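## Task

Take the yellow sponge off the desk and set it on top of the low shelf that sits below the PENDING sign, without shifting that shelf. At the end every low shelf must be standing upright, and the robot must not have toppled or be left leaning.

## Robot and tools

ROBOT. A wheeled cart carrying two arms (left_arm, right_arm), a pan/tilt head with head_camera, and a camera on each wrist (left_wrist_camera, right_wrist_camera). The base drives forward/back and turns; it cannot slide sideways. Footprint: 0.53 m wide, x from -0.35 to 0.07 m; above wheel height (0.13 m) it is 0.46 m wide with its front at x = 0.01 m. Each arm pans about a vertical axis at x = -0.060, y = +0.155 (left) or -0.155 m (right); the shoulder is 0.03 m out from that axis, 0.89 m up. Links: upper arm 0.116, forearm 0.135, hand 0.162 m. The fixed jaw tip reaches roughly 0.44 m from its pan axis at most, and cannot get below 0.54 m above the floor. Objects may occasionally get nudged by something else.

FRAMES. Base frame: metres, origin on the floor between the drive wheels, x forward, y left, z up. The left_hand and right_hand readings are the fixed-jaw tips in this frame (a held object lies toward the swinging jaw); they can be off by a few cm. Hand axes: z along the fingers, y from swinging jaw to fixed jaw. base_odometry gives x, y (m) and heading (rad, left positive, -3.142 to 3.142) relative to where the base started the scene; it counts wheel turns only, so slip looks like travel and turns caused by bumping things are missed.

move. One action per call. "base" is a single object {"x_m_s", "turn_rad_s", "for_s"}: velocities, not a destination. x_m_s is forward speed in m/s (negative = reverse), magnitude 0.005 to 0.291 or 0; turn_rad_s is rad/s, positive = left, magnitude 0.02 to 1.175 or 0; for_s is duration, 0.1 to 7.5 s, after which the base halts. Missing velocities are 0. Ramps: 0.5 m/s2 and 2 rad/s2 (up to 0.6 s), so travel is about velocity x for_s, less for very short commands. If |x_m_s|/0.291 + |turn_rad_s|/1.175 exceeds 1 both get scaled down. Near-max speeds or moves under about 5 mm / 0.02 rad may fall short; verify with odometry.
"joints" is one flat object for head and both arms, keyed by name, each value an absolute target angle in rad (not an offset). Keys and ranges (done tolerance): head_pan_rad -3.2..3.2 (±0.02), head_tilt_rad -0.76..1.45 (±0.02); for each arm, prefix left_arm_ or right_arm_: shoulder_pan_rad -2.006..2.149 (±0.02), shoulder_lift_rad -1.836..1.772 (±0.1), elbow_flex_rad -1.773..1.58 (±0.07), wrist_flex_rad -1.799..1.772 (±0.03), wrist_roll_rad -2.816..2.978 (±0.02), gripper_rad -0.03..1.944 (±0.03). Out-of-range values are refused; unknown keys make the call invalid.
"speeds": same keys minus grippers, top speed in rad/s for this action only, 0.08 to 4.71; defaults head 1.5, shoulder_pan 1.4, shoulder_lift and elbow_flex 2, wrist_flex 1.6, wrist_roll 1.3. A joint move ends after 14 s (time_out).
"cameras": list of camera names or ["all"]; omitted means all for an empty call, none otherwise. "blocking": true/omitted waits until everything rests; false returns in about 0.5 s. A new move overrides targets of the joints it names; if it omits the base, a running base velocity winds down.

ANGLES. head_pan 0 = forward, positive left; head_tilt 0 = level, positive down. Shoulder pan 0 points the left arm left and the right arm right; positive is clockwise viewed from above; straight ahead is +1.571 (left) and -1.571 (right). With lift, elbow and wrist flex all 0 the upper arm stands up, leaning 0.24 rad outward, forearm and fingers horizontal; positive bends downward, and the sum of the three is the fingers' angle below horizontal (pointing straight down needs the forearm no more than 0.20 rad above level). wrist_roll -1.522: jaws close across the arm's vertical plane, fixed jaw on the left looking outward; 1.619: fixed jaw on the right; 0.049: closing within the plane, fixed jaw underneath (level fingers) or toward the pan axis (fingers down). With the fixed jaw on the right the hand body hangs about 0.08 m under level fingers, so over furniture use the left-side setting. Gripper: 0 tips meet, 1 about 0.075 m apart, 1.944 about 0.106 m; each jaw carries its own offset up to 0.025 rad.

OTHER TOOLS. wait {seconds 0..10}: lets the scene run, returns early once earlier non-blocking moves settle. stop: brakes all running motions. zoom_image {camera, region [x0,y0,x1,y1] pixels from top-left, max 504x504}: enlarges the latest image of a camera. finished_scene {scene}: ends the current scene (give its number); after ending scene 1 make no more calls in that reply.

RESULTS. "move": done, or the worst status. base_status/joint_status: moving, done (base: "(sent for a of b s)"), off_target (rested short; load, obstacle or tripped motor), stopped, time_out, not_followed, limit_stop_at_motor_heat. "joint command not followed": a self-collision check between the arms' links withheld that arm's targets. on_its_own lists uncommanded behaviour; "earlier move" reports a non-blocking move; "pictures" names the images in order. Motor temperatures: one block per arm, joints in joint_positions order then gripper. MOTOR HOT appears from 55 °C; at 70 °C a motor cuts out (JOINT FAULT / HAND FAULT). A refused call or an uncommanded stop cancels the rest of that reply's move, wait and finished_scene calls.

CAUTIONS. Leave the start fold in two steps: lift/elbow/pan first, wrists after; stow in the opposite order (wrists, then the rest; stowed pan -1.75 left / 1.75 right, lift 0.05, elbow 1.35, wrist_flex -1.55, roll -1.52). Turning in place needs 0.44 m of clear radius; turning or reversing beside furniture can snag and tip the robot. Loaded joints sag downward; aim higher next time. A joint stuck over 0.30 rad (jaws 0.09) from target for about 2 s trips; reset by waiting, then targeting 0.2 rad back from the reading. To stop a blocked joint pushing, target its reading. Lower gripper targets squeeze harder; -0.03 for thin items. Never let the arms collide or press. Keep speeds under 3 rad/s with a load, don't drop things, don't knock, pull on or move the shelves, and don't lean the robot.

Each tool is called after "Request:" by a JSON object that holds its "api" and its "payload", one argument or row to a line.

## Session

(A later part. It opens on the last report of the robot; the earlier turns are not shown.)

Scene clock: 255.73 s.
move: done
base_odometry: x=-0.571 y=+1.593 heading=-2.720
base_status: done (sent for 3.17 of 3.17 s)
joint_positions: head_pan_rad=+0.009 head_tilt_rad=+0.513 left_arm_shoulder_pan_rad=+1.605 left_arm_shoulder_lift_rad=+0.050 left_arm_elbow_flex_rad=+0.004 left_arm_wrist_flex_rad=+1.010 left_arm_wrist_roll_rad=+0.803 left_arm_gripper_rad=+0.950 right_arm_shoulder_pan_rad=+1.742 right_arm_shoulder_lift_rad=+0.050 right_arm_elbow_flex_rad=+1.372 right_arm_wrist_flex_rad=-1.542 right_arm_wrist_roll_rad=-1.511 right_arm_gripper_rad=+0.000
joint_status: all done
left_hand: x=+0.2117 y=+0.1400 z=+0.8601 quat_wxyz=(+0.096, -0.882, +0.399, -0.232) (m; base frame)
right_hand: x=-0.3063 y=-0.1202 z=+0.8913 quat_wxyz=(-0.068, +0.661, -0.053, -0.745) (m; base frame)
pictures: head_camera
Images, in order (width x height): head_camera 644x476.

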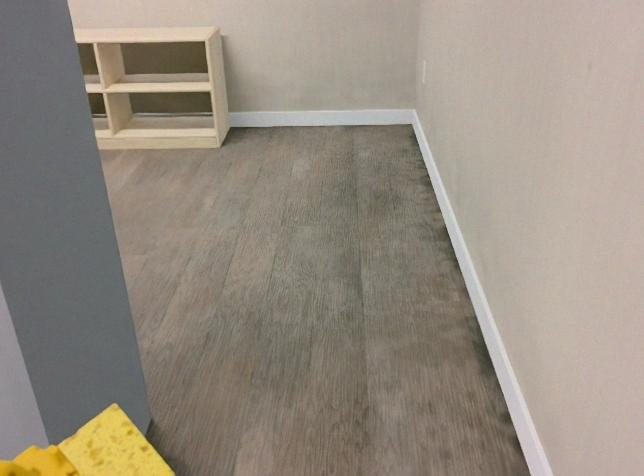

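Request:
{"api": "move", "payload": {
  "base": {"x_m_s": 0.25, "for_s": 6.8},
  "joints": {"head_pan_rad": 0.35, "head_tilt_rad": 0.1},
  "cameras": ["head_camera"]
}}

Request:
{"api": "move", "payload": {
  "joints": {"head_pan_rad": 0.35, "head_tilt_rad": 0.6},
  "cameras": ["head_camera"]
}}

Scene clock: 273.50 s.
move: done
base_odometry: x=-2.124 y=+0.899 heading=-2.720
base_status: done (sent for 6.8 of 6.8 s)
joint_positions: head_pan_rad=+0.339 head_tilt_rad=+0.110 left_arm_shoulder_pan_rad=+1.605 left_arm_shoulder_lift_rad=+0.050 left_arm_elbow_flex_rad=+0.004 left_arm_wrist_flex_rad=+1.010 left_arm_wrist_roll_rad=+0.803 left_arm_gripper_rad=+0.950 right_arm_shoulder_pan_rad=+1.742 right_arm_shoulder_lift_rad=+0.050 right_arm_elbow_flex_rad=+1.372 right_arm_wrist_flex_rad=-1.542 right_arm_wrist_roll_rad=-1.511 right_arm_gripper_rad=+0.000
joint_status: all done
left_hand: x=+0.2117 y=+0.1400 z=+0.8601 quat_wxyz=(+0.096, -0.882, +0.399, -0.232) (m; base frame)
right_hand: x=-0.3063 y=-0.1202 z=+0.8913 quat_wxyz=(-0.068, +0.661, -0.053, -0.745) (m; base frame)
pictures: head_camera
Images, in order (width x height): head_camera 644x476.

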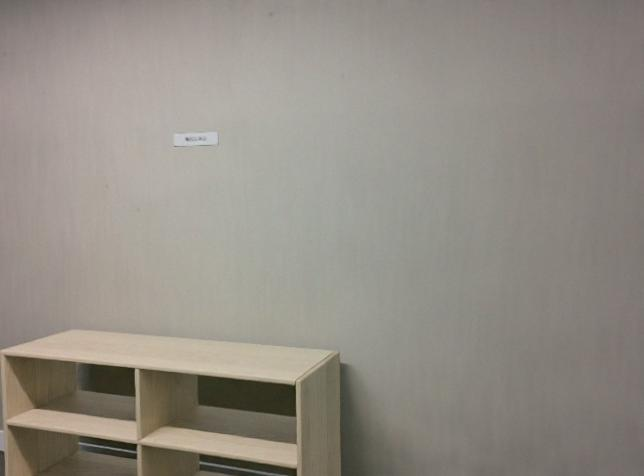

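Scene clock: 274.63 s.
move: done
base_odometry: x=-2.124 y=+0.899 heading=-2.720
base_status: not commanded
joint_positions: head_pan_rad=+0.339 head_tilt_rad=+0.593 left_arm_shoulder_pan_rad=+1.605 left_arm_shoulder_lift_rad=+0.050 left_arm_elbow_flex_rad=+0.004 left_arm_wrist_flex_rad=+1.010 left_arm_wrist_roll_rad=+0.803 left_arm_gripper_rad=+0.950 right_arm_shoulder_pan_rad=+1.742 right_arm_shoulder_lift_rad=+0.050 right_arm_elbow_flex_rad=+1.372 right_arm_wrist_flex_rad=-1.542 right_arm_wrist_roll_rad=-1.511 right_arm_gripper_rad=+0.000
joint_status: all done
left_hand: x=+0.2117 y=+0.1400 z=+0.8601 quat_wxyz=(+0.096, -0.882, +0.399, -0.232) (m; base frame)
right_hand: x=-0.3063 y=-0.1202 z=+0.8913 quat_wxyz=(-0.068, +0.661, -0.053, -0.745) (m; base frame)
pictures: head_camera
Images, in order (width x height): head_camera 644x476.

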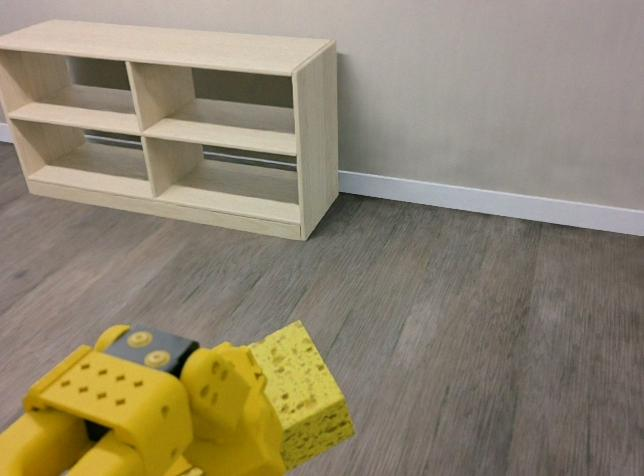

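Request:
{"api": "zoom_image", "payload": {
  "camera": "head_camera",
  "region": [0, 0, 344, 240]
}}

Request:
{"api": "move", "payload": {
  "base": {"turn_rad_s": 0.4, "for_s": 1.5},
  "joints": {"head_pan_rad": 0.1, "head_tilt_rad": -0.1},
  "cameras": ["head_camera"]
}}

Request:
{"api": "zoom_image", "payload": {
  "camera": "head_camera",
  "region": [200, 100, 500, 320]
}}

Request:
{"api": "move", "payload": {
  "base": {"x_m_s": 0.23, "for_s": 5.75}
}}

Request:
{"api": "move", "payload": {
  "base": {"turn_rad_s": -0.4, "for_s": 1.5},
  "joints": {"head_pan_rad": 0.0, "head_tilt_rad": 0.8},
  "cameras": ["head_camera"]
}}

Scaled by 1.465.

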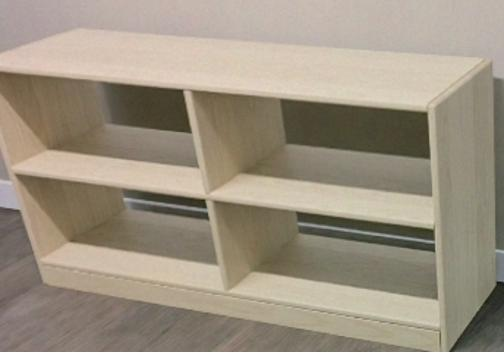

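Scene clock: 288.93 s.
move: done
base_odometry: x=-2.124 y=+0.900 heading=-2.119
base_status: done (sent for 1.5 of 1.5 s)
joint_positions: head_pan_rad=+0.109 head_tilt_rad=-0.090 left_arm_shoulder_pan_rad=+1.606 left_arm_shoulder_lift_rad=+0.050 left_arm_elbow_flex_rad=+0.004 left_arm_wrist_flex_rad=+1.010 left_arm_wrist_roll_rad=+0.803 left_arm_gripper_rad=+0.950 right_arm_shoulder_pan_rad=+1.745 right_arm_shoulder_lift_rad=+0.050 right_arm_elbow_flex_rad=+1.372 right_arm_wrist_flex_rad=-1.542 right_arm_wrist_roll_rad=-1.511 right_arm_gripper_rad=+0.000
joint_status: all done
left_hand: x=+0.2117 y=+0.1396 z=+0.8601 quat_wxyz=(+0.096, -0.881, +0.400, -0.232) (m; base frame)
right_hand: x=-0.3062 y=-0.1195 z=+0.8913 quat_wxyz=(-0.069, +0.661, -0.054, -0.745) (m; base frame)
pictures: head_camera
Images, in order (width x height): head_camera 644x476.

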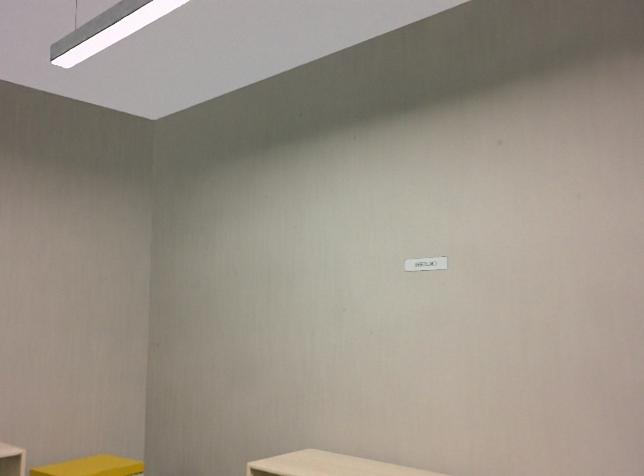

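Scaled by 1.680.

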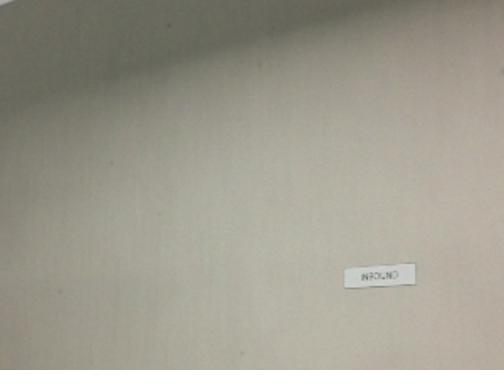

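Scene clock: 295.70 s.
move: done
base_odometry: x=-2.814 y=-0.234 heading=-2.118
base_status: done (sent for 5.77 of 5.77 s)
joint_positions: head_pan_rad=+0.109 head_tilt_rad=-0.090 left_arm_shoulder_pan_rad=+1.606 left_arm_shoulder_lift_rad=+0.050 left_arm_elbow_flex_rad=+0.004 left_arm_wrist_flex_rad=+1.010 left_arm_wrist_roll_rad=+0.803 left_arm_gripper_rad=+0.950 right_arm_shoulder_pan_rad=+1.745 right_arm_shoulder_lift_rad=+0.050 right_arm_elbow_flex_rad=+1.372 right_arm_wrist_flex_rad=-1.542 right_arm_wrist_roll_rad=-1.511 right_arm_gripper_rad=+0.000
joint_status: not commanded
left_hand: x=+0.2117 y=+0.1396 z=+0.8601 quat_wxyz=(+0.096, -0.881, +0.400, -0.232) (m; base frame)
right_hand: x=-0.3062 y=-0.1195 z=+0.8913 quat_wxyz=(-0.069, +0.661, -0.054, -0.745) (m; base frame)
pictures: none

Scene clock: 297.87 s.
move: done
base_odometry: x=-2.813 y=-0.233 heading=-2.721
base_status: done (sent for 1.5 of 1.5 s)
joint_positions: head_pan_rad=+0.009 head_tilt_rad=+0.794 left_arm_shoulder_pan_rad=+1.608 left_arm_shoulder_lift_rad=+0.050 left_arm_elbow_flex_rad=+0.004 left_arm_wrist_flex_rad=+1.010 left_arm_wrist_roll_rad=+0.803 left_arm_gripper_rad=+0.950 right_arm_shoulder_pan_rad=+1.744 right_arm_shoulder_lift_rad=+0.050 right_arm_elbow_flex_rad=+1.372 right_arm_wrist_flex_rad=-1.542 right_arm_wrist_roll_rad=-1.511 right_arm_gripper_rad=+0.000
joint_status: all done
left_hand: x=+0.2117 y=+0.1392 z=+0.8601 quat_wxyz=(+0.095, -0.881, +0.401, -0.232) (m; base frame)
right_hand: x=-0.3062 y=-0.1198 z=+0.8913 quat_wxyz=(-0.069, +0.661, -0.054, -0.745) (m; base frame)
pictures: head_camera
Images, in order (width x height): head_camera 644x476.

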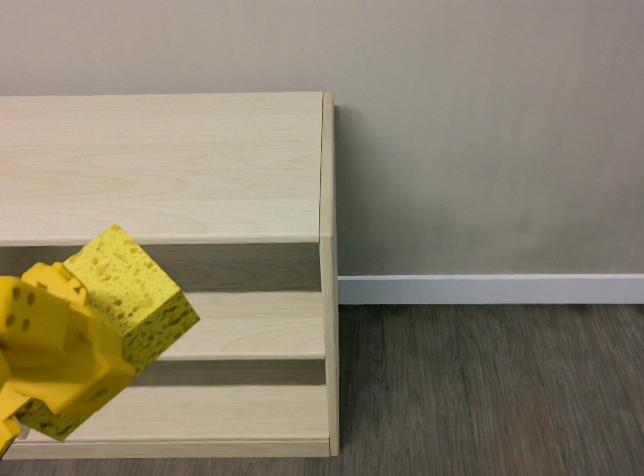

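Request:
{"api": "move", "payload": {
  "joints": {"head_pan_rad": 0.15, "head_tilt_rad": -0.4},
  "cameras": ["head_camera"]
}}

Request:
{"api": "move", "payload": {
  "joints": {"head_pan_rad": 1.3, "head_tilt_rad": 0.1},
  "cameras": ["head_camera"]
}}

Scene clock: 307.20 s.
move: done
base_odometry: x=-2.813 y=-0.233 heading=-2.721
base_status: not commanded
joint_positions: head_pan_rad=+0.140 head_tilt_rad=-0.392 left_arm_shoulder_pan_rad=+1.608 left_arm_shoulder_lift_rad=+0.050 left_arm_elbow_flex_rad=+0.004 left_arm_wrist_flex_rad=+1.010 left_arm_wrist_roll_rad=+0.803 left_arm_gripper_rad=+0.950 right_arm_shoulder_pan_rad=+1.744 right_arm_shoulder_lift_rad=+0.050 right_arm_elbow_flex_rad=+1.372 right_arm_wrist_flex_rad=-1.542 right_arm_wrist_roll_rad=-1.511 right_arm_gripper_rad=+0.000
joint_status: all done
left_hand: x=+0.2117 y=+0.1392 z=+0.8601 quat_wxyz=(+0.095, -0.881, +0.401, -0.232) (m; base frame)
right_hand: x=-0.3062 y=-0.1198 z=+0.8913 quat_wxyz=(-0.069, +0.661, -0.054, -0.745) (m; base frame)
pictures: head_camera
Images, in order (width x height): head_camera 644x476.

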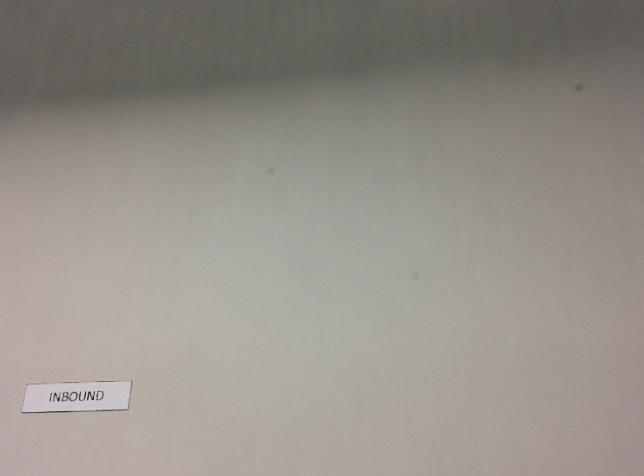

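Scene clock: 308.77 s.
move: done
base_odometry: x=-2.813 y=-0.233 heading=-2.721
base_status: not commanded
joint_positions: head_pan_rad=+1.290 head_tilt_rad=+0.091 left_arm_shoulder_pan_rad=+1.608 left_arm_shoulder_lift_rad=+0.050 left_arm_elbow_flex_rad=+0.004 left_arm_wrist_flex_rad=+1.010 left_arm_wrist_roll_rad=+0.803 left_arm_gripper_rad=+0.950 right_arm_shoulder_pan_rad=+1.744 right_arm_shoulder_lift_rad=+0.050 right_arm_elbow_flex_rad=+1.372 right_arm_wrist_flex_rad=-1.542 right_arm_wrist_roll_rad=-1.511 right_arm_gripper_rad=+0.000
joint_status: all done
left_hand: x=+0.2117 y=+0.1392 z=+0.8601 quat_wxyz=(+0.095, -0.881, +0.401, -0.232) (m; base frame)
right_hand: x=-0.3062 y=-0.1198 z=+0.8913 quat_wxyz=(-0.069, +0.661, -0.054, -0.745) (m; base frame)
pictures: head_camera
Images, in order (width x height): head_camera 644x476.

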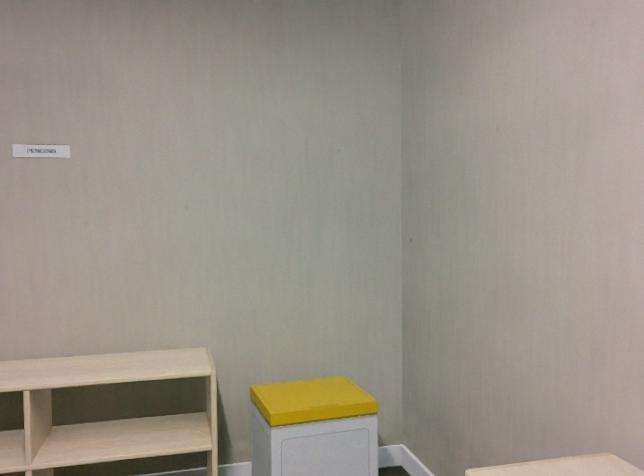

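Request:
{"api": "move", "payload": {
  "joints": {"head_pan_rad": 1.7, "head_tilt_rad": 0.45},
  "cameras": ["head_camera"]
}}

Scene clock: 314.27 s.
move: done
base_odometry: x=-2.813 y=-0.233 heading=-2.721
base_status: not commanded
joint_positions: head_pan_rad=+1.689 head_tilt_rad=+0.442 left_arm_shoulder_pan_rad=+1.608 left_arm_shoulder_lift_rad=+0.050 left_arm_elbow_flex_rad=+0.004 left_arm_wrist_flex_rad=+1.010 left_arm_wrist_roll_rad=+0.803 left_arm_gripper_rad=+0.950 right_arm_shoulder_pan_rad=+1.744 right_arm_shoulder_lift_rad=+0.050 right_arm_elbow_flex_rad=+1.372 right_arm_wrist_flex_rad=-1.542 right_arm_wrist_roll_rad=-1.511 right_arm_gripper_rad=+0.000
joint_status: all done
left_hand: x=+0.2117 y=+0.1392 z=+0.8601 quat_wxyz=(+0.095, -0.881, +0.401, -0.232) (m; base frame)
right_hand: x=-0.3062 y=-0.1198 z=+0.8913 quat_wxyz=(-0.069, +0.661, -0.054, -0.745) (m; base frame)
pictures: head_camera
Images, in order (width x height): head_camera 644x476.

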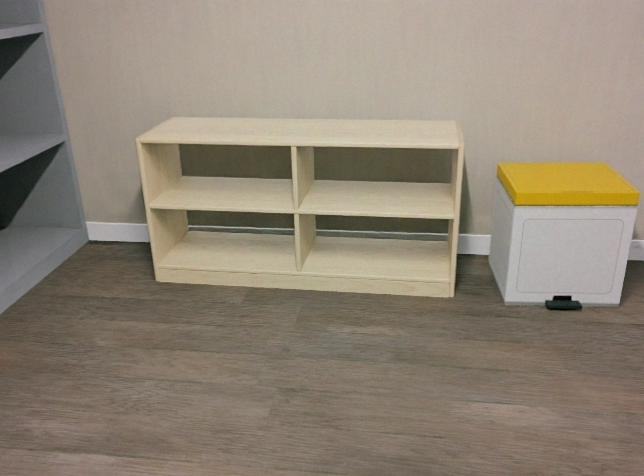

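Request:
{"api": "move", "payload": {
  "base": {"turn_rad_s": 0.5, "for_s": 3.24}
}}

Request:
{"api": "move", "payload": {
  "base": {"x_m_s": 0.25, "for_s": 6.0},
  "joints": {"head_pan_rad": 0.0, "head_tilt_rad": 0.8},
  "cameras": ["head_camera"]
}}

Scene clock: 331.83 s.
move: done
base_odometry: x=-2.813 y=-0.233 heading=-1.103
base_status: done (sent for 3.23 of 3.23 s)
joint_positions: head_pan_rad=+1.689 head_tilt_rad=+0.442 left_arm_shoulder_pan_rad=+1.606 left_arm_shoulder_lift_rad=+0.050 left_arm_elbow_flex_rad=+0.004 left_arm_wrist_flex_rad=+1.010 left_arm_wrist_roll_rad=+0.803 left_arm_gripper_rad=+0.950 right_arm_shoulder_pan_rad=+1.744 right_arm_shoulder_lift_rad=+0.050 right_arm_elbow_flex_rad=+1.372 right_arm_wrist_flex_rad=-1.542 right_arm_wrist_roll_rad=-1.511 right_arm_gripper_rad=+0.000
joint_status: not commanded
left_hand: x=+0.2117 y=+0.1396 z=+0.8601 quat_wxyz=(+0.096, -0.881, +0.400, -0.232) (m; base frame)
right_hand: x=-0.3062 y=-0.1198 z=+0.8913 quat_wxyz=(-0.069, +0.661, -0.054, -0.745) (m; base frame)
pictures: none

Scene clock: 338.87 s.
move: done
base_odometry: x=-2.139 y=-1.574 heading=-1.104
base_status: done (sent for 6 of 6 s)
joint_positions: head_pan_rad=+0.009 head_tilt_rad=+0.794 left_arm_shoulder_pan_rad=+1.606 left_arm_shoulder_lift_rad=+0.050 left_arm_elbow_flex_rad=+0.004 left_arm_wrist_flex_rad=+1.010 left_arm_wrist_roll_rad=+0.803 left_arm_gripper_rad=+0.950 right_arm_shoulder_pan_rad=+1.744 right_arm_shoulder_lift_rad=+0.050 right_arm_elbow_flex_rad=+1.372 right_arm_wrist_flex_rad=-1.542 right_arm_wrist_roll_rad=-1.511 right_arm_gripper_rad=+0.000
joint_status: all done
left_hand: x=+0.2117 y=+0.1396 z=+0.8601 quat_wxyz=(+0.096, -0.881, +0.400, -0.232) (m; base frame)
right_hand: x=-0.3062 y=-0.1198 z=+0.8913 quat_wxyz=(-0.069, +0.661, -0.054, -0.745) (m; base frame)
pictures: head_camera
Images, in order (width x height): head_camera 644x476.

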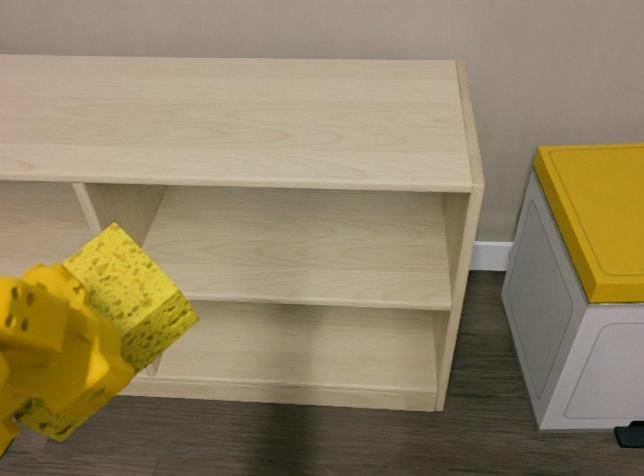

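Request:
{"api": "move", "payload": {
  "base": {"turn_rad_s": -0.06, "for_s": 0.65}
}}

Request:
{"api": "move", "payload": {
  "base": {"x_m_s": 0.2, "for_s": 2.4},
  "joints": {"head_pan_rad": 0.35, "head_tilt_rad": 1.25},
  "cameras": ["head_camera"]
}}

Scene clock: 348.80 s.
move: done
base_odometry: x=-2.139 y=-1.574 heading=-1.138
base_status: done (sent for 0.67 of 0.67 s)
joint_positions: head_pan_rad=+0.009 head_tilt_rad=+0.794 left_arm_shoulder_pan_rad=+1.606 left_arm_shoulder_lift_rad=+0.050 left_arm_elbow_flex_rad=+0.004 left_arm_wrist_flex_rad=+1.010 left_arm_wrist_roll_rad=+0.803 left_arm_gripper_rad=+0.950 right_arm_shoulder_pan_rad=+1.745 right_arm_shoulder_lift_rad=+0.050 right_arm_elbow_flex_rad=+1.372 right_arm_wrist_flex_rad=-1.542 right_arm_wrist_roll_rad=-1.511 right_arm_gripper_rad=+0.000
joint_status: not commanded
left_hand: x=+0.2117 y=+0.1396 z=+0.8601 quat_wxyz=(+0.096, -0.881, +0.400, -0.232) (m; base frame)
right_hand: x=-0.3062 y=-0.1195 z=+0.8913 quat_wxyz=(-0.069, +0.661, -0.054, -0.745) (m; base frame)
pictures: none

Scene clock: 352.07 s.
move: done
base_odometry: x=-1.941 y=-2.011 heading=-1.145
base_status: done (sent for 2.4 of 2.4 s)
joint_positions: head_pan_rad=+0.339 head_tilt_rad=+1.244 left_arm_shoulder_pan_rad=+1.608 left_arm_shoulder_lift_rad=+0.050 left_arm_elbow_flex_rad=+0.004 left_arm_wrist_flex_rad=+1.010 left_arm_wrist_roll_rad=+0.803 left_arm_gripper_rad=+0.950 right_arm_shoulder_pan_rad=+1.741 right_arm_shoulder_lift_rad=+0.050 right_arm_elbow_flex_rad=+1.372 right_arm_wrist_flex_rad=-1.542 right_arm_wrist_roll_rad=-1.511 right_arm_gripper_rad=+0.000
joint_status: all done
left_hand: x=+0.2117 y=+0.1392 z=+0.8601 quat_wxyz=(+0.095, -0.881, +0.401, -0.232) (m; base frame)
right_hand: x=-0.3063 y=-0.1206 z=+0.8913 quat_wxyz=(-0.068, +0.661, -0.053, -0.745) (m; base frame)
pictures: head_camera
Images, in order (width x height): head_camera 644x476.

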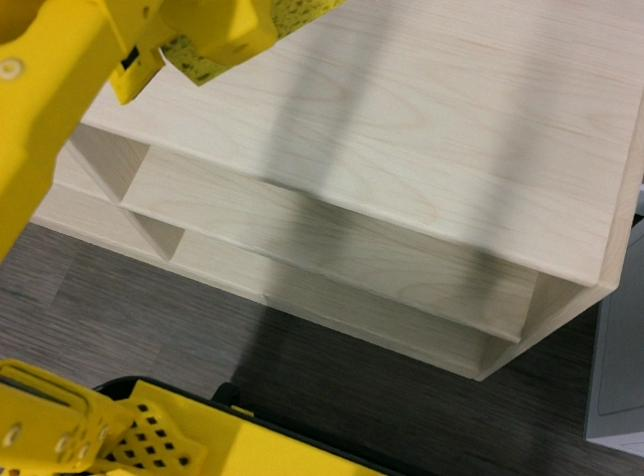

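Request:
{"api": "move", "payload": {
  "base": {"x_m_s": 0.1, "for_s": 1.4}
}}

Request:
{"api": "move", "payload": {
  "joints": {"left_arm_shoulder_lift_rad": 1.12, "left_arm_elbow_flex_rad": -0.45, "left_arm_wrist_flex_rad": 0.72, "head_tilt_rad": 1.0},
  "speeds": {"left_arm_shoulder_lift_rad": 0.5, "left_arm_elbow_flex_rad": 0.22, "left_arm_wrist_flex_rad": 0.15},
  "cameras": ["head_camera", "left_wrist_camera"]
}}

Scene clock: 368.60 s.
move: done
base_odometry: x=-1.883 y=-2.139 heading=-1.144
base_status: done (sent for 1.4 of 1.4 s)
joint_positions: head_pan_rad=+0.339 head_tilt_rad=+1.244 left_arm_shoulder_pan_rad=+1.606 left_arm_shoulder_lift_rad=+0.050 left_arm_elbow_flex_rad=+0.004 left_arm_wrist_flex_rad=+1.010 left_arm_wrist_roll_rad=+0.803 left_arm_gripper_rad=+0.950 right_arm_shoulder_pan_rad=+1.741 right_arm_shoulder_lift_rad=+0.050 right_arm_elbow_flex_rad=+1.372 right_arm_wrist_flex_rad=-1.542 right_arm_wrist_roll_rad=-1.511 right_arm_gripper_rad=+0.000
joint_status: not commanded
left_hand: x=+0.2117 y=+0.1396 z=+0.8601 quat_wxyz=(+0.096, -0.881, +0.400, -0.232) (m; base frame)
right_hand: x=-0.3063 y=-0.1206 z=+0.8913 quat_wxyz=(-0.068, +0.661, -0.053, -0.745) (m; base frame)
pictures: none

Scene clock: 371.33 s.
move: done
base_odometry: x=-1.883 y=-2.139 heading=-1.144
base_status: not commanded
joint_positions: head_pan_rad=+0.339 head_tilt_rad=+1.014 left_arm_shoulder_pan_rad=+1.606 left_arm_shoulder_lift_rad=+1.134 left_arm_elbow_flex_rad=-0.421 left_arm_wrist_flex_rad=+0.728 left_arm_wrist_roll_rad=+0.803 left_arm_gripper_rad=+0.950 right_arm_shoulder_pan_rad=+1.741 right_arm_shoulder_lift_rad=+0.050 right_arm_elbow_flex_rad=+1.372 right_arm_wrist_flex_rad=-1.542 right_arm_wrist_roll_rad=-1.511 right_arm_gripper_rad=+0.000
joint_status: all done
left_hand: x=+0.2047 y=+0.1399 z=+0.6720 quat_wxyz=(+0.025, -0.909, +0.412, -0.060) (m; base frame)
right_hand: x=-0.3063 y=-0.1206 z=+0.8913 quat_wxyz=(-0.068, +0.661, -0.053, -0.745) (m; base frame)
pictures: head_camera, left_wrist_camera
Images, in order (width x height): head_camera 644x476, left_wrist_camera 644x476.

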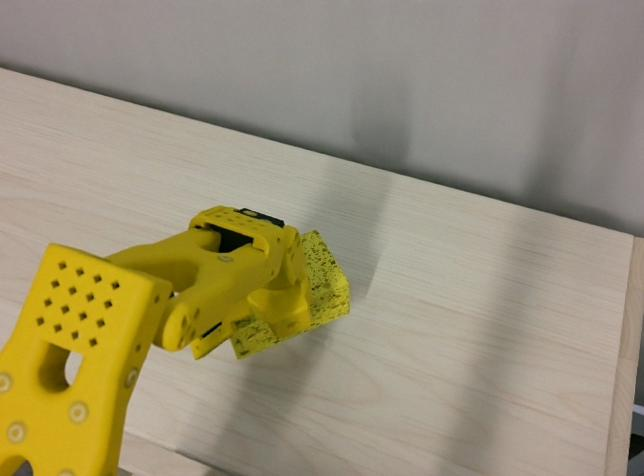

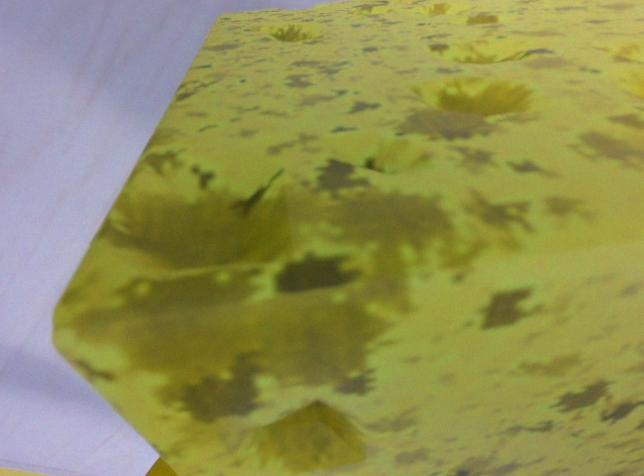

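Request:
{"api": "move", "payload": {
  "joints": {"left_arm_shoulder_lift_rad": 1.33, "left_arm_elbow_flex_rad": -0.57, "left_arm_wrist_flex_rad": 0.65},
  "speeds": {"left_arm_shoulder_lift_rad": 0.25, "left_arm_elbow_flex_rad": 0.18, "left_arm_wrist_flex_rad": 0.1}
}}

Request:
{"api": "move", "payload": {
  "joints": {"left_arm_shoulder_lift_rad": 1.46, "left_arm_elbow_flex_rad": -0.63, "left_arm_wrist_flex_rad": 0.56},
  "speeds": {"left_arm_shoulder_lift_rad": 0.12, "left_arm_elbow_flex_rad": 0.08, "left_arm_wrist_flex_rad": 0.08},
  "cameras": ["head_camera", "left_wrist_camera"]
}}

Scene clock: 381.07 s.
move: done
base_odometry: x=-1.883 y=-2.139 heading=-1.144
base_status: not commanded
joint_positions: head_pan_rad=+0.339 head_tilt_rad=+1.014 left_arm_shoulder_pan_rad=+1.606 left_arm_shoulder_lift_rad=+1.343 left_arm_elbow_flex_rad=-0.543 left_arm_wrist_flex_rad=+0.657 left_arm_wrist_roll_rad=+0.803 left_arm_gripper_rad=+0.950 right_arm_shoulder_pan_rad=+1.741 right_arm_shoulder_lift_rad=+0.050 right_arm_elbow_flex_rad=+1.372 right_arm_wrist_flex_rad=-1.542 right_arm_wrist_roll_rad=-1.511 right_arm_gripper_rad=+0.000
joint_status: all done
left_hand: x=+0.1963 y=+0.1402 z=+0.6389 quat_wxyz=(+0.022, -0.909, +0.412, -0.052) (m; base frame)
right_hand: x=-0.3063 y=-0.1206 z=+0.8913 quat_wxyz=(-0.068, +0.661, -0.053, -0.745) (m; base frame)
pictures: none

Scene clock: 382.60 s.
move: done
base_odometry: x=-1.883 y=-2.139 heading=-1.144
base_status: not commanded
joint_positions: head_pan_rad=+0.339 head_tilt_rad=+1.014 left_arm_shoulder_pan_rad=+1.611 left_arm_shoulder_lift_rad=+1.456 left_arm_elbow_flex_rad=-0.622 left_arm_wrist_flex_rad=+0.563 left_arm_wrist_roll_rad=+0.803 left_arm_gripper_rad=+0.950 right_arm_shoulder_pan_rad=+1.741 right_arm_shoulder_lift_rad=+0.050 right_arm_elbow_flex_rad=+1.372 right_arm_wrist_flex_rad=-1.542 right_arm_wrist_roll_rad=-1.511 right_arm_gripper_rad=+0.000
joint_status: all done
left_hand: x=+0.2017 y=+0.1388 z=+0.6235 quat_wxyz=(+0.033, -0.906, +0.414, -0.080) (m; base frame)
right_hand: x=-0.3063 y=-0.1206 z=+0.8913 quat_wxyz=(-0.068, +0.661, -0.053, -0.745) (m; base frame)
pictures: head_camera, left_wrist_camera
Images, in order (width x height): head_camera 644x476, left_wrist_camera 644x476.

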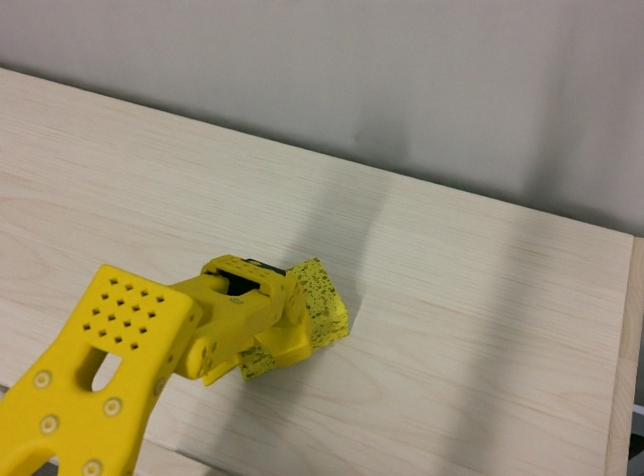

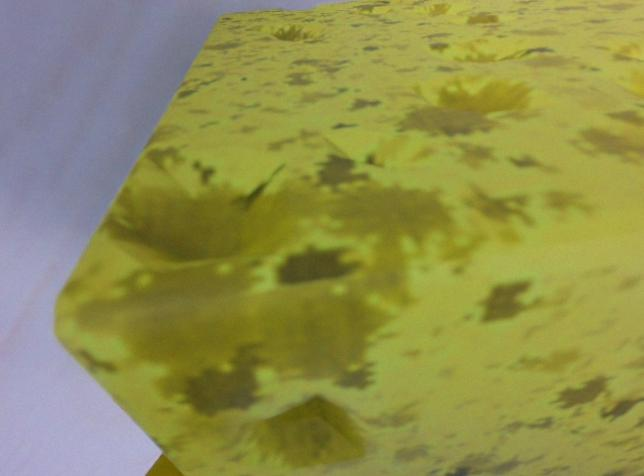

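Request:
{"api": "move", "payload": {
  "joints": {"left_arm_shoulder_lift_rad": 1.5},
  "speeds": {"left_arm_shoulder_lift_rad": 0.1}
}}

Request:
{"api": "move", "payload": {
  "joints": {"left_arm_gripper_rad": 0.98}
}}

Request:
{"api": "move", "payload": {
  "joints": {"left_arm_gripper_rad": 1.6},
  "cameras": ["head_camera", "left_wrist_camera"]
}}

Scene clock: 388.77 s.
move: done
base_odometry: x=-1.883 y=-2.139 heading=-1.144
base_status: not commanded
joint_positions: head_pan_rad=+0.339 head_tilt_rad=+1.014 left_arm_shoulder_pan_rad=+1.614 left_arm_shoulder_lift_rad=+1.467 left_arm_elbow_flex_rad=-0.631 left_arm_wrist_flex_rad=+0.559 left_arm_wrist_roll_rad=+0.803 left_arm_gripper_rad=+0.950 right_arm_shoulder_pan_rad=+1.741 right_arm_shoulder_lift_rad=+0.050 right_arm_elbow_flex_rad=+1.372 right_arm_wrist_flex_rad=-1.542 right_arm_wrist_roll_rad=-1.511 right_arm_gripper_rad=+0.000
joint_status: all done
left_hand: x=+0.2018 y=+0.1380 z=+0.6222 quat_wxyz=(+0.033, -0.906, +0.415, -0.082) (m; base frame)
right_hand: x=-0.3063 y=-0.1206 z=+0.8913 quat_wxyz=(-0.068, +0.661, -0.053, -0.745) (m; base frame)
pictures: none

Scene clock: 389.23 s.
move: done
base_odometry: x=-1.883 y=-2.139 heading=-1.144
base_status: not commanded
joint_positions: head_pan_rad=+0.339 head_tilt_rad=+1.014 left_arm_shoulder_pan_rad=+1.614 left_arm_shoulder_lift_rad=+1.472 left_arm_elbow_flex_rad=-0.631 left_arm_wrist_flex_rad=+0.559 left_arm_wrist_roll_rad=+0.802 left_arm_gripper_rad=+1.000 right_arm_shoulder_pan_rad=+1.741 right_arm_shoulder_lift_rad=+0.050 right_arm_elbow_flex_rad=+1.372 right_arm_wrist_flex_rad=-1.542 right_arm_wrist_roll_rad=-1.511 right_arm_gripper_rad=+0.000
joint_status: all done
left_hand: x=+0.2005 y=+0.1380 z=+0.6212 quat_wxyz=(+0.032, -0.905, +0.416, -0.079) (m; base frame)
right_hand: x=-0.3063 y=-0.1206 z=+0.8913 quat_wxyz=(-0.068, +0.661, -0.053, -0.745) (m; base frame)
pictures: none

Scene clock: 390.07 s.
move: done
base_odometry: x=-1.883 y=-2.139 heading=-1.144
base_status: not commanded
joint_positions: head_pan_rad=+0.339 head_tilt_rad=+1.014 left_arm_shoulder_pan_rad=+1.608 left_arm_shoulder_lift_rad=+1.499 left_arm_elbow_flex_rad=-0.624 left_arm_wrist_flex_rad=+0.559 left_arm_wrist_roll_rad=+0.803 left_arm_gripper_rad=+1.592 right_arm_shoulder_pan_rad=+1.741 right_arm_shoulder_lift_rad=+0.050 right_arm_elbow_flex_rad=+1.372 right_arm_wrist_flex_rad=-1.542 right_arm_wrist_roll_rad=-1.511 right_arm_gripper_rad=+0.000
joint_status: all done
left_hand: x=+0.1910 y=+0.1400 z=+0.6141 quat_wxyz=(+0.026, -0.908, +0.413, -0.063) (m; base frame)
right_hand: x=-0.3063 y=-0.1206 z=+0.8913 quat_wxyz=(-0.068, +0.661, -0.053, -0.745) (m; base frame)
pictures: head_camera, left_wrist_camera
Images, in order (width x height): head_camera 644x476, left_wrist_camera 644x476.

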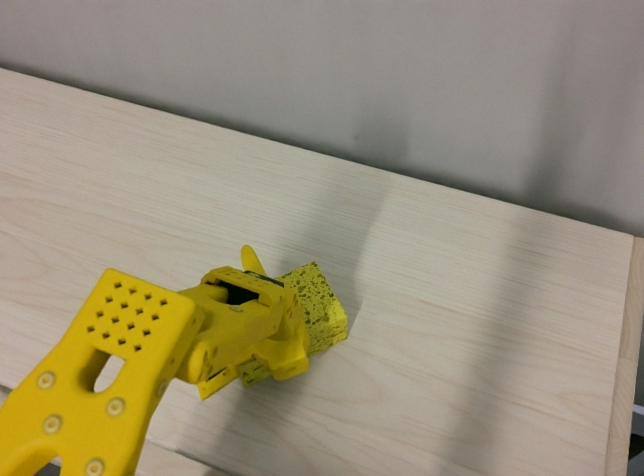

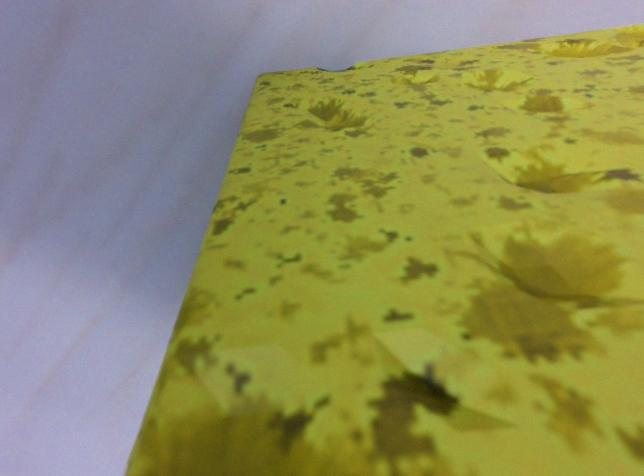

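Request:
{"api": "move", "payload": {
  "joints": {"left_arm_gripper_rad": 1.9}
}}

Request:
{"api": "move", "payload": {
  "joints": {"left_arm_shoulder_lift_rad": 1.3, "left_arm_elbow_flex_rad": -0.57, "left_arm_wrist_flex_rad": 0.67},
  "speeds": {"left_arm_shoulder_lift_rad": 0.25, "left_arm_elbow_flex_rad": 0.1, "left_arm_wrist_flex_rad": 0.12},
  "cameras": ["head_camera", "left_wrist_camera"]
}}

Scene clock: 396.30 s.
move: done
base_odometry: x=-1.883 y=-2.139 heading=-1.144
base_status: not commanded
joint_positions: head_pan_rad=+0.339 head_tilt_rad=+1.014 left_arm_shoulder_pan_rad=+1.608 left_arm_shoulder_lift_rad=+1.499 left_arm_elbow_flex_rad=-0.624 left_arm_wrist_flex_rad=+0.559 left_arm_wrist_roll_rad=+0.803 left_arm_gripper_rad=+1.891 right_arm_shoulder_pan_rad=+1.741 right_arm_shoulder_lift_rad=+0.050 right_arm_elbow_flex_rad=+1.372 right_arm_wrist_flex_rad=-1.542 right_arm_wrist_roll_rad=-1.511 right_arm_gripper_rad=+0.000
joint_status: all done
left_hand: x=+0.1910 y=+0.1400 z=+0.6141 quat_wxyz=(+0.026, -0.908, +0.413, -0.063) (m; base frame)
right_hand: x=-0.3063 y=-0.1206 z=+0.8913 quat_wxyz=(-0.068, +0.661, -0.053, -0.745) (m; base frame)
pictures: none

Scene clock: 397.63 s.
move: done
base_odometry: x=-1.883 y=-2.139 heading=-1.144
base_status: not commanded
joint_positions: head_pan_rad=+0.339 head_tilt_rad=+1.014 left_arm_shoulder_pan_rad=+1.608 left_arm_shoulder_lift_rad=+1.363 left_arm_elbow_flex_rad=-0.570 left_arm_wrist_flex_rad=+0.665 left_arm_wrist_roll_rad=+0.803 left_arm_gripper_rad=+1.891 right_arm_shoulder_pan_rad=+1.741 right_arm_shoulder_lift_rad=+0.050 right_arm_elbow_flex_rad=+1.372 right_arm_wrist_flex_rad=-1.542 right_arm_wrist_roll_rad=-1.511 right_arm_gripper_rad=+0.000
joint_status: all done
left_hand: x=+0.1970 y=+0.1397 z=+0.6373 quat_wxyz=(+0.022, -0.909, +0.413, -0.052) (m; base frame)
right_hand: x=-0.3063 y=-0.1206 z=+0.8913 quat_wxyz=(-0.068, +0.661, -0.053, -0.745) (m; base frame)
pictures: head_camera, left_wrist_camera
Images, in order (width x height): head_camera 644x476, left_wrist_camera 644x476.

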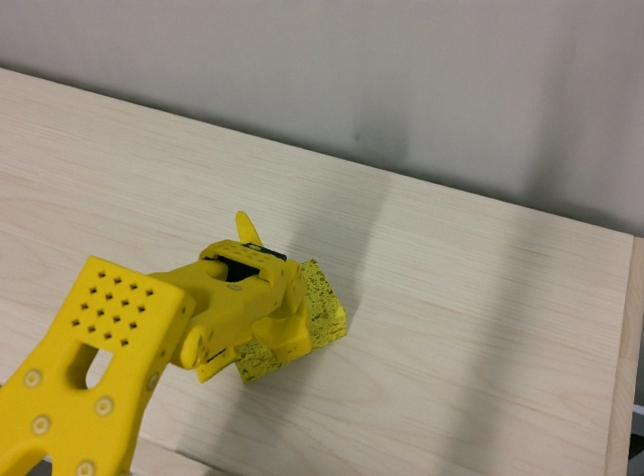

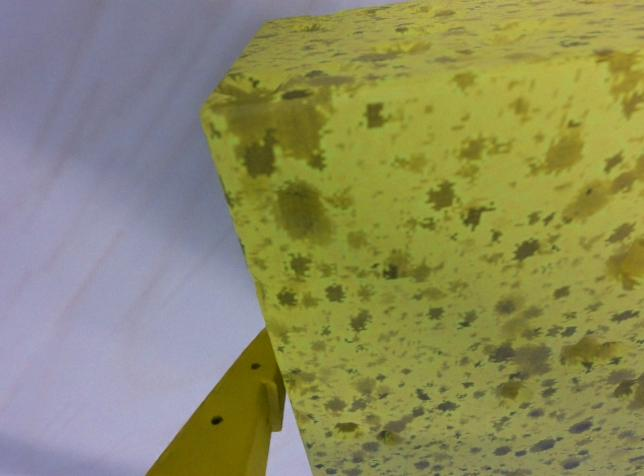

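Request:
{"api": "move", "payload": {
  "joints": {"left_arm_shoulder_lift_rad": 1.05, "left_arm_elbow_flex_rad": -0.46, "left_arm_wrist_flex_rad": 0.87},
  "speeds": {"left_arm_shoulder_lift_rad": 0.4, "left_arm_elbow_flex_rad": 0.14, "left_arm_wrist_flex_rad": 0.27}
}}

Request:
{"api": "move", "payload": {
  "joints": {"left_arm_shoulder_lift_rad": 0.4, "left_arm_elbow_flex_rad": -0.3, "left_arm_wrist_flex_rad": 1.3},
  "cameras": ["head_camera", "left_wrist_camera"]
}}

Scene clock: 407.53 s.
move: done
base_odometry: x=-1.883 y=-2.139 heading=-1.144
base_status: not commanded
joint_positions: head_pan_rad=+0.339 head_tilt_rad=+1.014 left_arm_shoulder_pan_rad=+1.608 left_arm_shoulder_lift_rad=+1.111 left_arm_elbow_flex_rad=-0.460 left_arm_wrist_flex_rad=+0.866 left_arm_wrist_roll_rad=+0.803 left_arm_gripper_rad=+1.891 right_arm_shoulder_pan_rad=+1.741 right_arm_shoulder_lift_rad=+0.050 right_arm_elbow_flex_rad=+1.372 right_arm_wrist_flex_rad=-1.542 right_arm_wrist_roll_rad=-1.511 right_arm_gripper_rad=+0.000
joint_status: all done
left_hand: x=+0.1968 y=+0.1397 z=+0.6806 quat_wxyz=(+0.010, -0.910, +0.414, -0.025) (m; base frame)
right_hand: x=-0.3063 y=-0.1206 z=+0.8913 quat_wxyz=(-0.068, +0.661, -0.053, -0.745) (m; base frame)
pictures: none

Scene clock: 408.77 s.
move: done
base_odometry: x=-1.883 y=-2.139 heading=-1.144
base_status: not commanded
joint_positions: head_pan_rad=+0.339 head_tilt_rad=+1.014 left_arm_shoulder_pan_rad=+1.608 left_arm_shoulder_lift_rad=+0.456 left_arm_elbow_flex_rad=-0.300 left_arm_wrist_flex_rad=+1.304 left_arm_wrist_roll_rad=+0.803 left_arm_gripper_rad=+1.891 right_arm_shoulder_pan_rad=+1.741 right_arm_shoulder_lift_rad=+0.050 right_arm_elbow_flex_rad=+1.372 right_arm_wrist_flex_rad=-1.542 right_arm_wrist_roll_rad=-1.511 right_arm_gripper_rad=+0.000
joint_status: all done
left_hand: x=+0.1909 y=+0.1400 z=+0.8067 quat_wxyz=(+0.021, -0.909, +0.413, -0.051) (m; base frame)
right_hand: x=-0.3063 y=-0.1206 z=+0.8913 quat_wxyz=(-0.068, +0.661, -0.053, -0.745) (m; base frame)
pictures: head_camera, left_wrist_camera
Images, in order (width x height): head_camera 644x476, left_wrist_camera 644x476.

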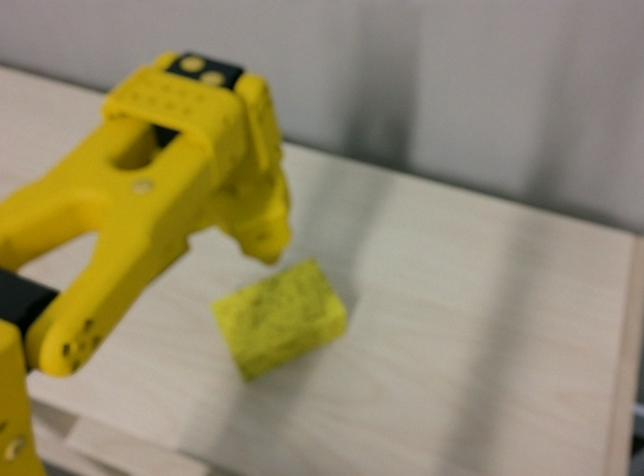

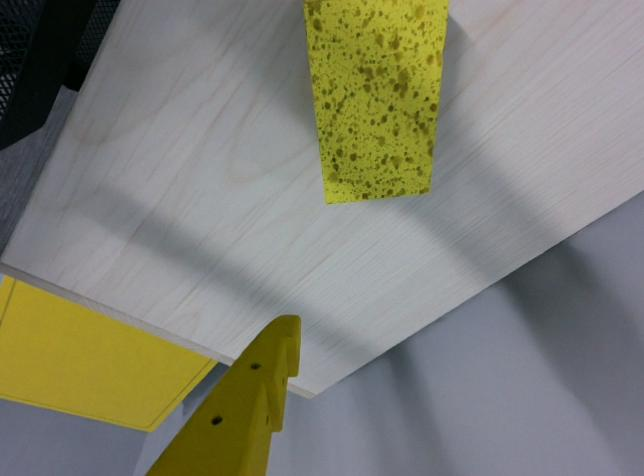

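Request:
{"api": "move", "payload": {
  "joints": {"head_pan_rad": 0.3, "head_tilt_rad": -0.6},
  "cameras": ["head_camera"]
}}

Scene clock: 414.57 s.
move: done
base_odometry: x=-1.883 y=-2.139 heading=-1.144
base_status: not commanded
joint_positions: head_pan_rad=+0.310 head_tilt_rad=-0.592 left_arm_shoulder_pan_rad=+1.608 left_arm_shoulder_lift_rad=+0.456 left_arm_elbow_flex_rad=-0.300 left_arm_wrist_flex_rad=+1.304 left_arm_wrist_roll_rad=+0.803 left_arm_gripper_rad=+1.891 right_arm_shoulder_pan_rad=+1.741 right_arm_shoulder_lift_rad=+0.050 right_arm_elbow_flex_rad=+1.372 right_arm_wrist_flex_rad=-1.542 right_arm_wrist_roll_rad=-1.511 right_arm_gripper_rad=+0.000
joint_status: all done
left_hand: x=+0.1909 y=+0.1400 z=+0.8067 quat_wxyz=(+0.021, -0.909, +0.413, -0.051) (m; base frame)
right_hand: x=-0.3063 y=-0.1206 z=+0.8913 quat_wxyz=(-0.068, +0.661, -0.053, -0.745) (m; base frame)
pictures: head_camera
Images, in order (width x height): head_camera 644x476.

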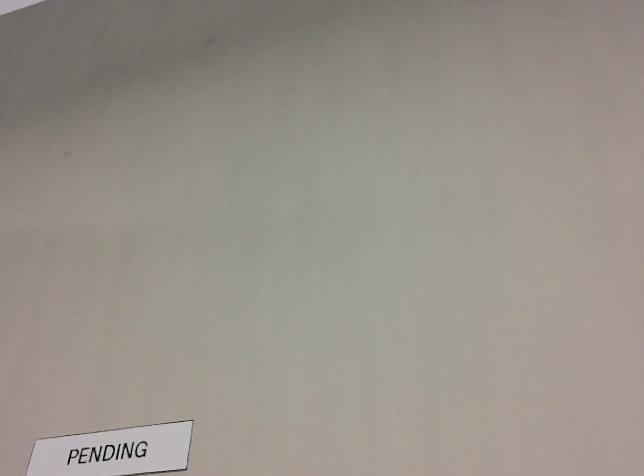

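Request:
{"api": "finished_scene", "payload": {
  "scene": 3
}}

The scene is finished: the task was done.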